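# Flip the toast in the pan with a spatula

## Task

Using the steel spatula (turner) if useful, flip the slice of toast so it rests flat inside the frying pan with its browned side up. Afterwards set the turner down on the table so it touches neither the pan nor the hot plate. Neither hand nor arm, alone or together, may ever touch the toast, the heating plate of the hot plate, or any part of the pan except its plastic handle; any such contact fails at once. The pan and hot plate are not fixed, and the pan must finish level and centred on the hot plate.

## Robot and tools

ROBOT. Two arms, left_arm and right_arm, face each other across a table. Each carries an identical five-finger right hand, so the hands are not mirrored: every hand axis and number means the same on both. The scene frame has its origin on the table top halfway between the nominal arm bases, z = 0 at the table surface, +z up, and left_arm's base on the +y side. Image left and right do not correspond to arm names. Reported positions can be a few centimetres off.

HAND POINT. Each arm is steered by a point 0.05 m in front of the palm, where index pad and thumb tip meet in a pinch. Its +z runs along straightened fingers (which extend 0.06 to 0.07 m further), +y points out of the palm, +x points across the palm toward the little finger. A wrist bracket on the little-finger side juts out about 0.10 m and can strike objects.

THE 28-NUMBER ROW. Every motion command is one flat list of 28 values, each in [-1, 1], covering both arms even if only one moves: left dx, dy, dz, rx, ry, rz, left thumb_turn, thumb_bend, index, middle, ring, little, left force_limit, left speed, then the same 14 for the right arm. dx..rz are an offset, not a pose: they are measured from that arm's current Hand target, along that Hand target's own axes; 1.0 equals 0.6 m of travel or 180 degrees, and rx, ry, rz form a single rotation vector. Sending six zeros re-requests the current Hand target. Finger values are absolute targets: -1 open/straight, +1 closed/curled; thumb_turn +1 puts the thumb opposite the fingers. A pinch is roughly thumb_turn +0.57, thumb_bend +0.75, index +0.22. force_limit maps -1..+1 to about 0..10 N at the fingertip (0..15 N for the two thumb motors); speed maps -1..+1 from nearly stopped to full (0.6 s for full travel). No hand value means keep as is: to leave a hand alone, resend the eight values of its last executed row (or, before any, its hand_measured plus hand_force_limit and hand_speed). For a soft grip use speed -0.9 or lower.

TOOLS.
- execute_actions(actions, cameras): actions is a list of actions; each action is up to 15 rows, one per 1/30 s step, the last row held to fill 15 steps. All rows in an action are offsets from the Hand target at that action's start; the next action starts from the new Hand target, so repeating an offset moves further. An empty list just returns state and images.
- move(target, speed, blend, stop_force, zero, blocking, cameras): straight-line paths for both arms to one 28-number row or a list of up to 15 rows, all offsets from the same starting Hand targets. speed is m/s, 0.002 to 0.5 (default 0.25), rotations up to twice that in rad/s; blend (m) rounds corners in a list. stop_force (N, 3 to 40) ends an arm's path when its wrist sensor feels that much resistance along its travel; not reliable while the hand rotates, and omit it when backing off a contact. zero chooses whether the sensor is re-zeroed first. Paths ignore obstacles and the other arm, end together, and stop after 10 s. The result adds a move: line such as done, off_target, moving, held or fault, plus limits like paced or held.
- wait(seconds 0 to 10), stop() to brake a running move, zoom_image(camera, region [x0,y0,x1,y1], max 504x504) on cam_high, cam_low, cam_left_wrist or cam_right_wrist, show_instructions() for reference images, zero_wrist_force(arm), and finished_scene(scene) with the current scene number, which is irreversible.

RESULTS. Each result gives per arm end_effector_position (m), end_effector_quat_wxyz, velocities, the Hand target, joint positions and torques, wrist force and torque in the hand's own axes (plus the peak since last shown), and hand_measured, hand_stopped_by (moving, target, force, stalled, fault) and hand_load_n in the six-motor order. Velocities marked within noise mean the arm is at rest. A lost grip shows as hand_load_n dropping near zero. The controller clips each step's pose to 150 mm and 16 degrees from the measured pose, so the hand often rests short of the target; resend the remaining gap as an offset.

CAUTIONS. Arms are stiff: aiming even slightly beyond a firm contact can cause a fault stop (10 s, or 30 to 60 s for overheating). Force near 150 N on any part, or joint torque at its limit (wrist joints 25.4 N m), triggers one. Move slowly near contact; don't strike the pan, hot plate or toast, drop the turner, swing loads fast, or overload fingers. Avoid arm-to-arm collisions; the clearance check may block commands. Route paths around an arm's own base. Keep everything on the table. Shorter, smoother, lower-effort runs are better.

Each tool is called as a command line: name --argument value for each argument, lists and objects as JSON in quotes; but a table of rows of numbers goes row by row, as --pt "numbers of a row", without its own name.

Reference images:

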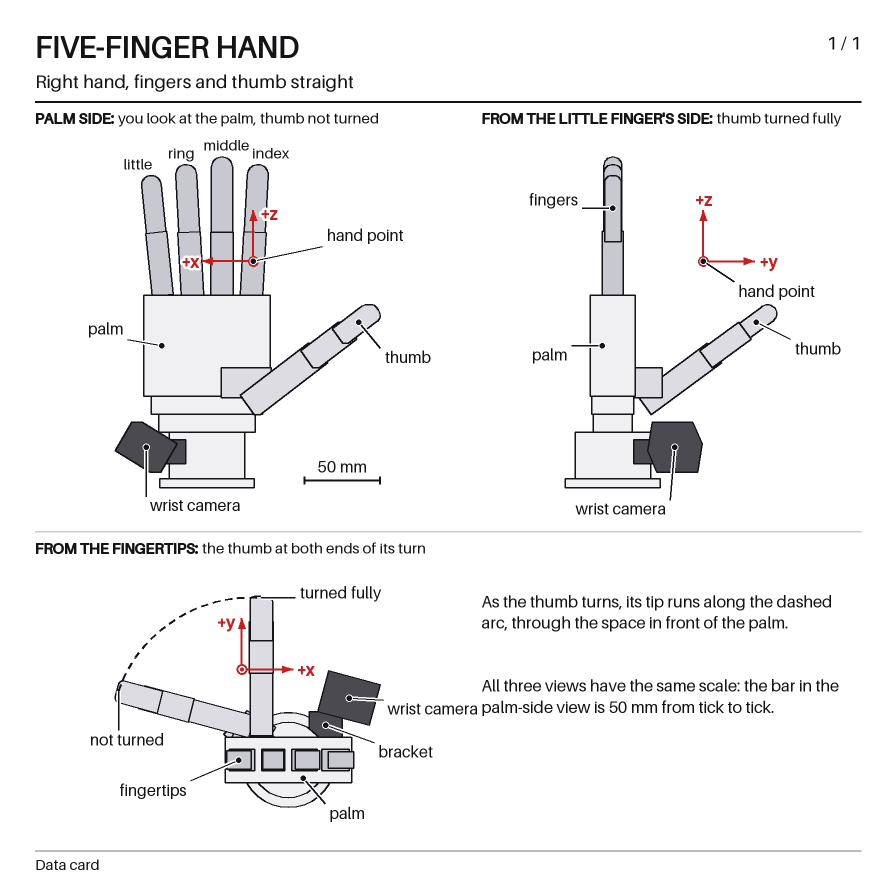

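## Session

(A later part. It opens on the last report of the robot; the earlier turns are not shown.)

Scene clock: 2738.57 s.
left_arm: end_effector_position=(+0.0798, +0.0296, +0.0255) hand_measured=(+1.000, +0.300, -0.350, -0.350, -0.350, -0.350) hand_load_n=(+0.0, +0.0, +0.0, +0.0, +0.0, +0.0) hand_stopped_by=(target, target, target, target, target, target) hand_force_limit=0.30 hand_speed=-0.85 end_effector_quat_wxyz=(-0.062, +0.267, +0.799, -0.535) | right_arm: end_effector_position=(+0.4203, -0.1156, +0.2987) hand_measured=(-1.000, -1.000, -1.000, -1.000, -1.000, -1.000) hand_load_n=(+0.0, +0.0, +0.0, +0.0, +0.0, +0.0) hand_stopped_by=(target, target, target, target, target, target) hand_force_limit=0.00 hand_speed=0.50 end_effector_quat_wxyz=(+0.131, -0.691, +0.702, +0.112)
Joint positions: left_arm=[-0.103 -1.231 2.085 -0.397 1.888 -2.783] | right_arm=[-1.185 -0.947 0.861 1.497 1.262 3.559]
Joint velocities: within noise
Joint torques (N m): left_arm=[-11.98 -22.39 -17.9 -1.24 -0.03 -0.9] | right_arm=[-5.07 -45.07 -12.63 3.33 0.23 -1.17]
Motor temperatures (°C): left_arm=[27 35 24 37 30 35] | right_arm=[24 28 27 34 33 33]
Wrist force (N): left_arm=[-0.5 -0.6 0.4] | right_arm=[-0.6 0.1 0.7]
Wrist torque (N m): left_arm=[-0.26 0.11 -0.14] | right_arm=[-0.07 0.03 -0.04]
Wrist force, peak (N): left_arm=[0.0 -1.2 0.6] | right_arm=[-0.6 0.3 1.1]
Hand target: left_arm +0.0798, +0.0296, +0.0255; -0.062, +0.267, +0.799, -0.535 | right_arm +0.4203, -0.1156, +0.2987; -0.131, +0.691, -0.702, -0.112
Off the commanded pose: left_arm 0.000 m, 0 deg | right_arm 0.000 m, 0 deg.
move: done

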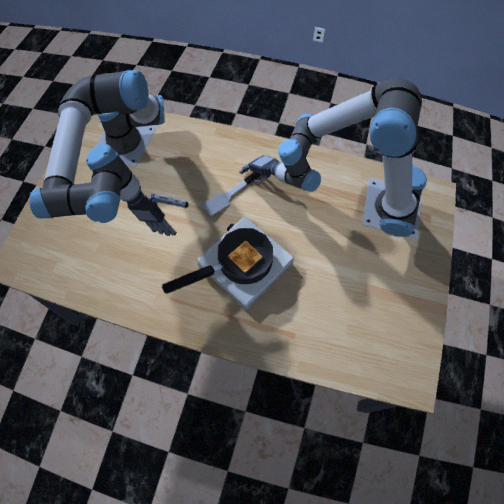

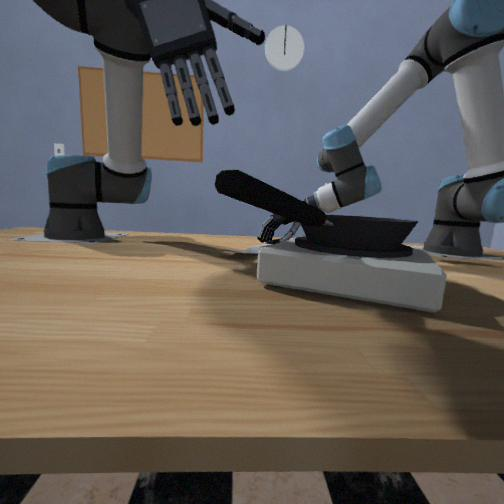

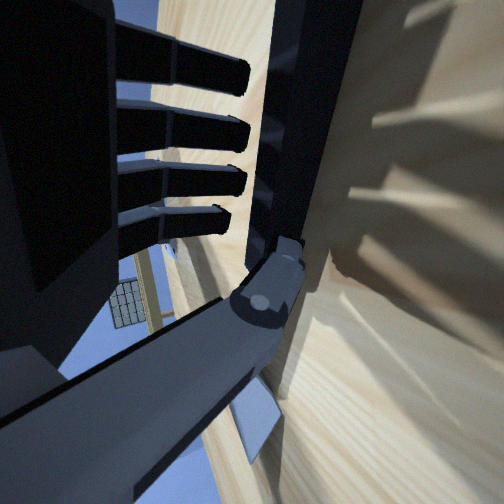

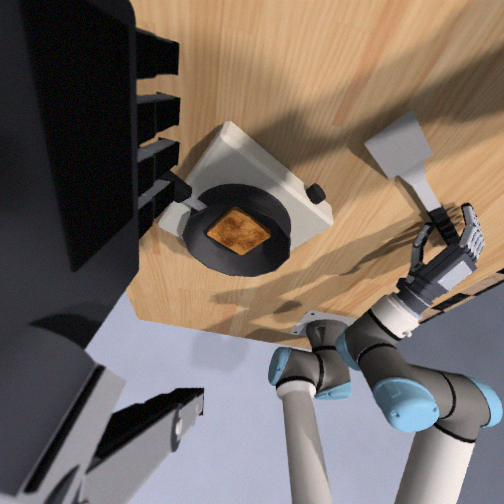

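move --pt "0 0 -0.013 0 0 0 1 0.3 -0.35 -0.35 -0.35 -0.35 0.3 -0.85 0 0 0 0 0 0 -1 -1 -1 -1 -1 -1 0 0.5" --pt "-0.0093 -0.0444 -0.034 0 0 0 1 0.3 -0.35 -0.35 -0.35 -0.35 0.3 -0.85 0 0 0 0 0 0 -1 -1 -1 -1 -1 -1 0 0.5" --speed 0.03

zoom_image --camera "cam_right_wrist" --region '[350, 80, 504, 300]'

Scene clock: 2749.53 s.
left_arm: end_effector_position=(+0.0829, +0.0359, +0.0589) hand_measured=(+1.000, +0.300, -0.350, -0.350, -0.350, -0.350) hand_load_n=(+0.0, +0.0, +0.0, +0.0, -0.5, +0.0) hand_stopped_by=(target, target, target, target, target, target) hand_force_limit=0.30 hand_speed=-0.85 end_effector_quat_wxyz=(-0.062, +0.267, +0.799, -0.535) | right_arm: end_effector_position=(+0.4203, -0.1156, +0.2987) hand_measured=(-1.000, -1.000, -1.000, -1.000, -1.000, -1.000) hand_load_n=(+0.0, +0.0, +0.0, +0.0, -0.5, +0.0) hand_stopped_by=(target, target, target, target, target, target) hand_force_limit=0.00 hand_speed=0.50 end_effector_quat_wxyz=(+0.131, -0.691, +0.702, +0.112)
Joint positions: left_arm=[-0.096 -1.307 2.072 -0.308 1.894 -2.78] | right_arm=[-1.185 -0.947 0.861 1.497 1.262 3.559]
Joint velocities: within noise
Joint torques (N m): left_arm=[-13.42 -16.35 -9.15 -1.84 -0.89 -1.14] | right_arm=[-4.94 -44.96 -12.98 3.32 0.21 -1.17]
Motor temperatures (°C): left_arm=[27 35 24 37 30 35] | right_arm=[24 28 27 34 33 33]
Wrist force (N): left_arm=[-0.4 -0.5 0.0] | right_arm=[-0.6 0.2 0.8]
Wrist torque (N m): left_arm=[-0.21 0.09 -0.12] | right_arm=[-0.06 0.01 -0.03]
Wrist force, peak (N): left_arm=[-0.4 -0.9 0.7] | right_arm=[-0.4 0.1 1.2]
Hand target: left_arm +0.0829, +0.0360, +0.0588; -0.062, +0.267, +0.799, -0.535 | right_arm +0.4203, -0.1156, +0.2987; -0.131, +0.691, -0.702, -0.112
Off the commanded pose: left_arm 0.000 m, 0 deg | right_arm 0.000 m, 0 deg.
move: done

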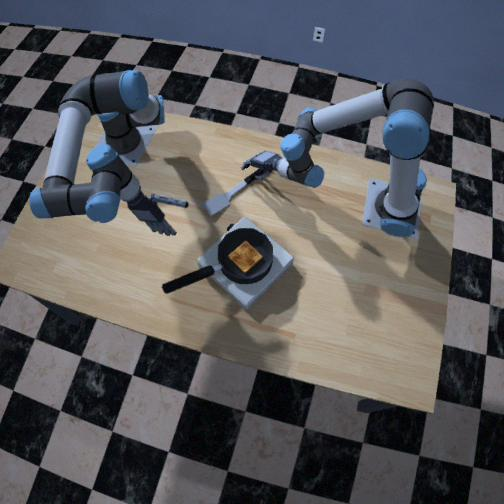

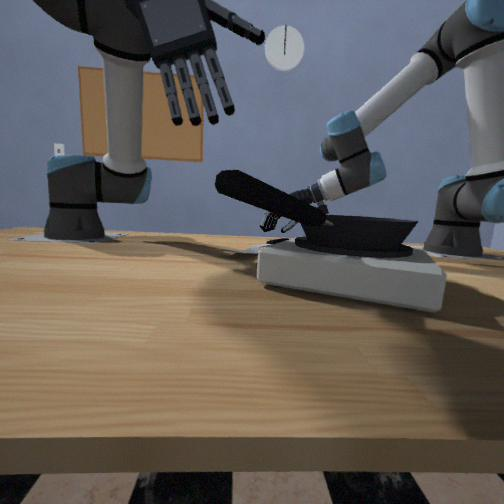

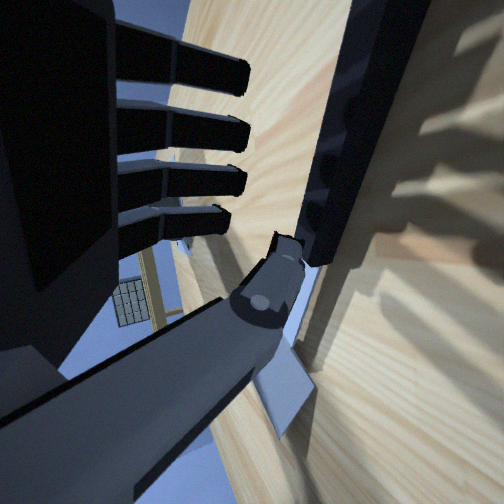

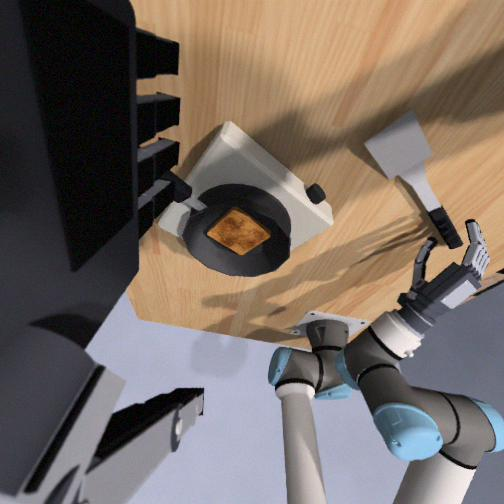

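Scaled by 2.291.

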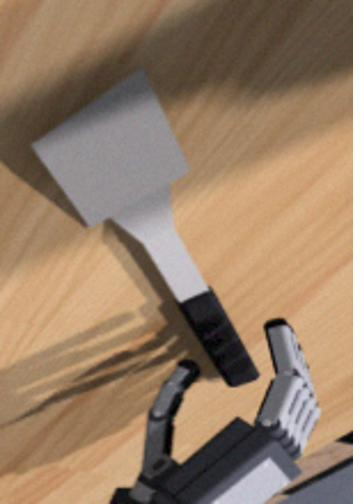

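move --target '[-0.031,-0.148,-0.07,0,0,0,1,0.3,-0.35,-0.35,-0.35,-0.35,0.3,-0.85,0,0,0,0,0,0,-1,-1,-1,-1,-1,-1,0,0.5]' --speed 0.12

zoom_image --camera "cam_high" --region '[150, 130, 320, 300]'

zoom_image --camera "cam_right_wrist" --region '[150, 80, 504, 434]'

Scene clock: 2756.53 s.
left_arm: end_effector_position=(+0.0829, +0.0361, +0.1587) hand_measured=(+1.000, +0.300, -0.350, -0.350, -0.350, -0.350) hand_load_n=(+0.0, +0.0, +0.0, +0.0, +0.0, +0.0) hand_stopped_by=(target, target, target, target, target, target) hand_force_limit=0.30 hand_speed=-0.85 end_effector_quat_wxyz=(-0.062, +0.267, +0.799, -0.535) | right_arm: end_effector_position=(+0.4203, -0.1156, +0.2987) hand_measured=(-1.000, -1.000, -1.000, -1.000, -1.000, -1.000) hand_load_n=(+0.0, +0.0, +0.0, +0.0, +0.0, +0.0) hand_stopped_by=(target, target, target, target, target, target) hand_force_limit=0.00 hand_speed=0.50 end_effector_quat_wxyz=(+0.131, -0.691, +0.702, +0.112)
Joint positions: left_arm=[-0.096 -1.459 1.948 -0.031 1.894 -2.78] | right_arm=[-1.185 -0.947 0.861 1.497 1.262 3.559]
Joint velocities: within noise
Joint torques (N m): left_arm=[13.63 -22.97 -23.09 1.15 2.03 1.46] | right_arm=[-4.82 -44.57 -12.97 3.31 0.3 -1.15]
Motor temperatures (°C): left_arm=[27 35 24 37 30 35] | right_arm=[24 28 27 34 33 33]
Wrist force (N): left_arm=[-0.5 -0.5 0.0] | right_arm=[-0.1 0.1 0.7]
Wrist torque (N m): left_arm=[-0.21 0.10 -0.12] | right_arm=[-0.07 -0.05 -0.01]
Wrist force, peak (N): left_arm=[-0.5 -1.7 -0.2] | right_arm=[-0.8 0.1 1.1]
Hand target: left_arm +0.0829, +0.0361, +0.1588; -0.062, +0.267, +0.799, -0.535 | right_arm +0.4203, -0.1156, +0.2987; -0.131, +0.691, -0.702, -0.112
Off the commanded pose: left_arm 0.000 m, 0 deg | right_arm 0.000 m, 0 deg.
move: done

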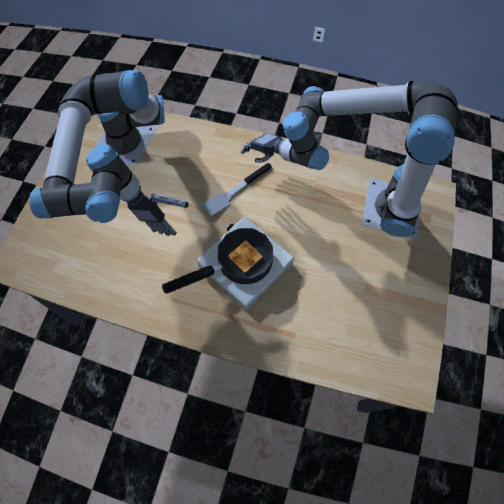

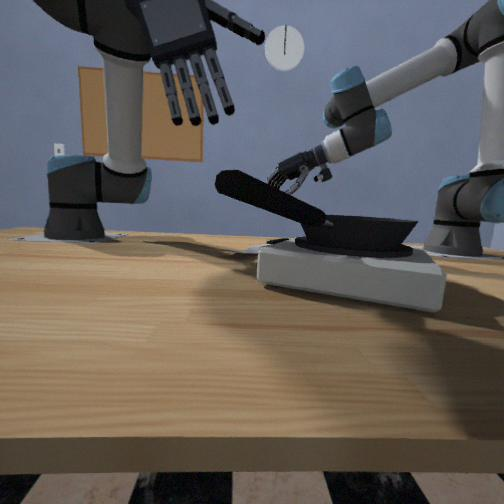

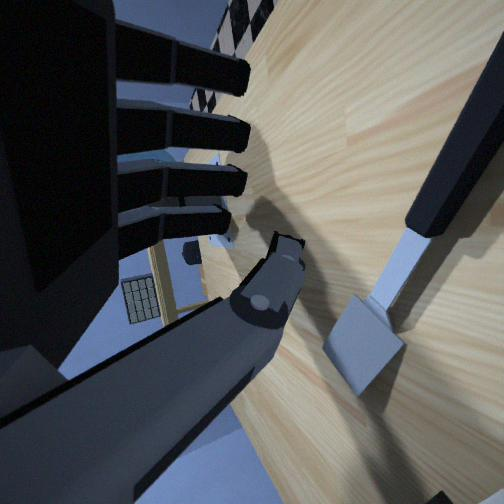

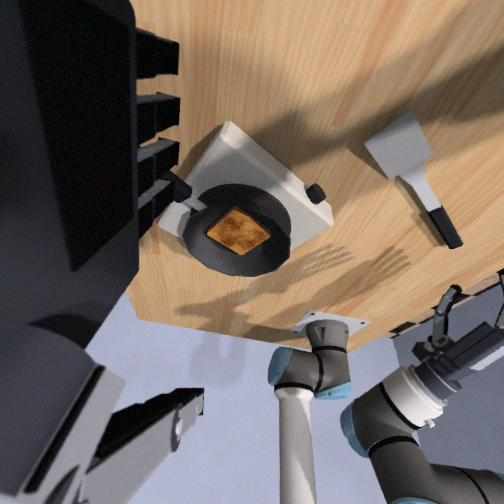

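Scaled by 2.965.

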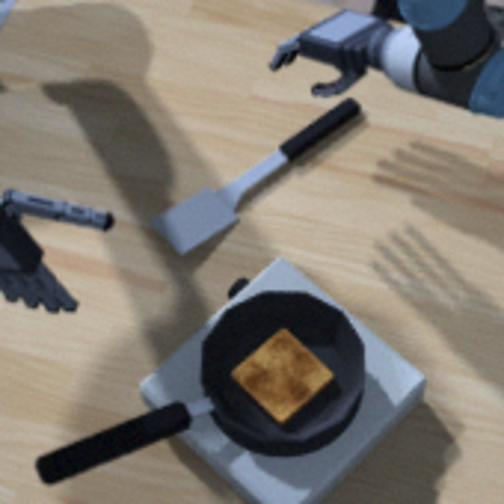

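Scaled by 1.424.

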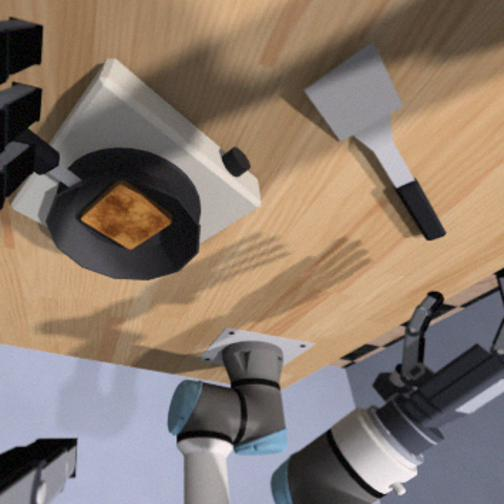

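zoom_image --camera "cam_low" --region '[280, 200, 430, 280]'

Scaled by 3.360.

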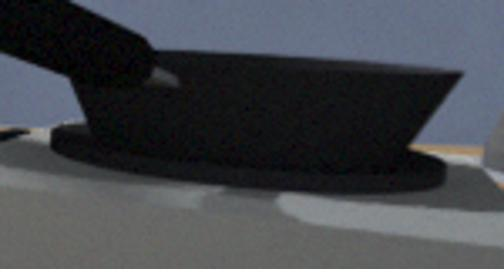

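finished_scene --scene 1

The scene is finished: the task was done.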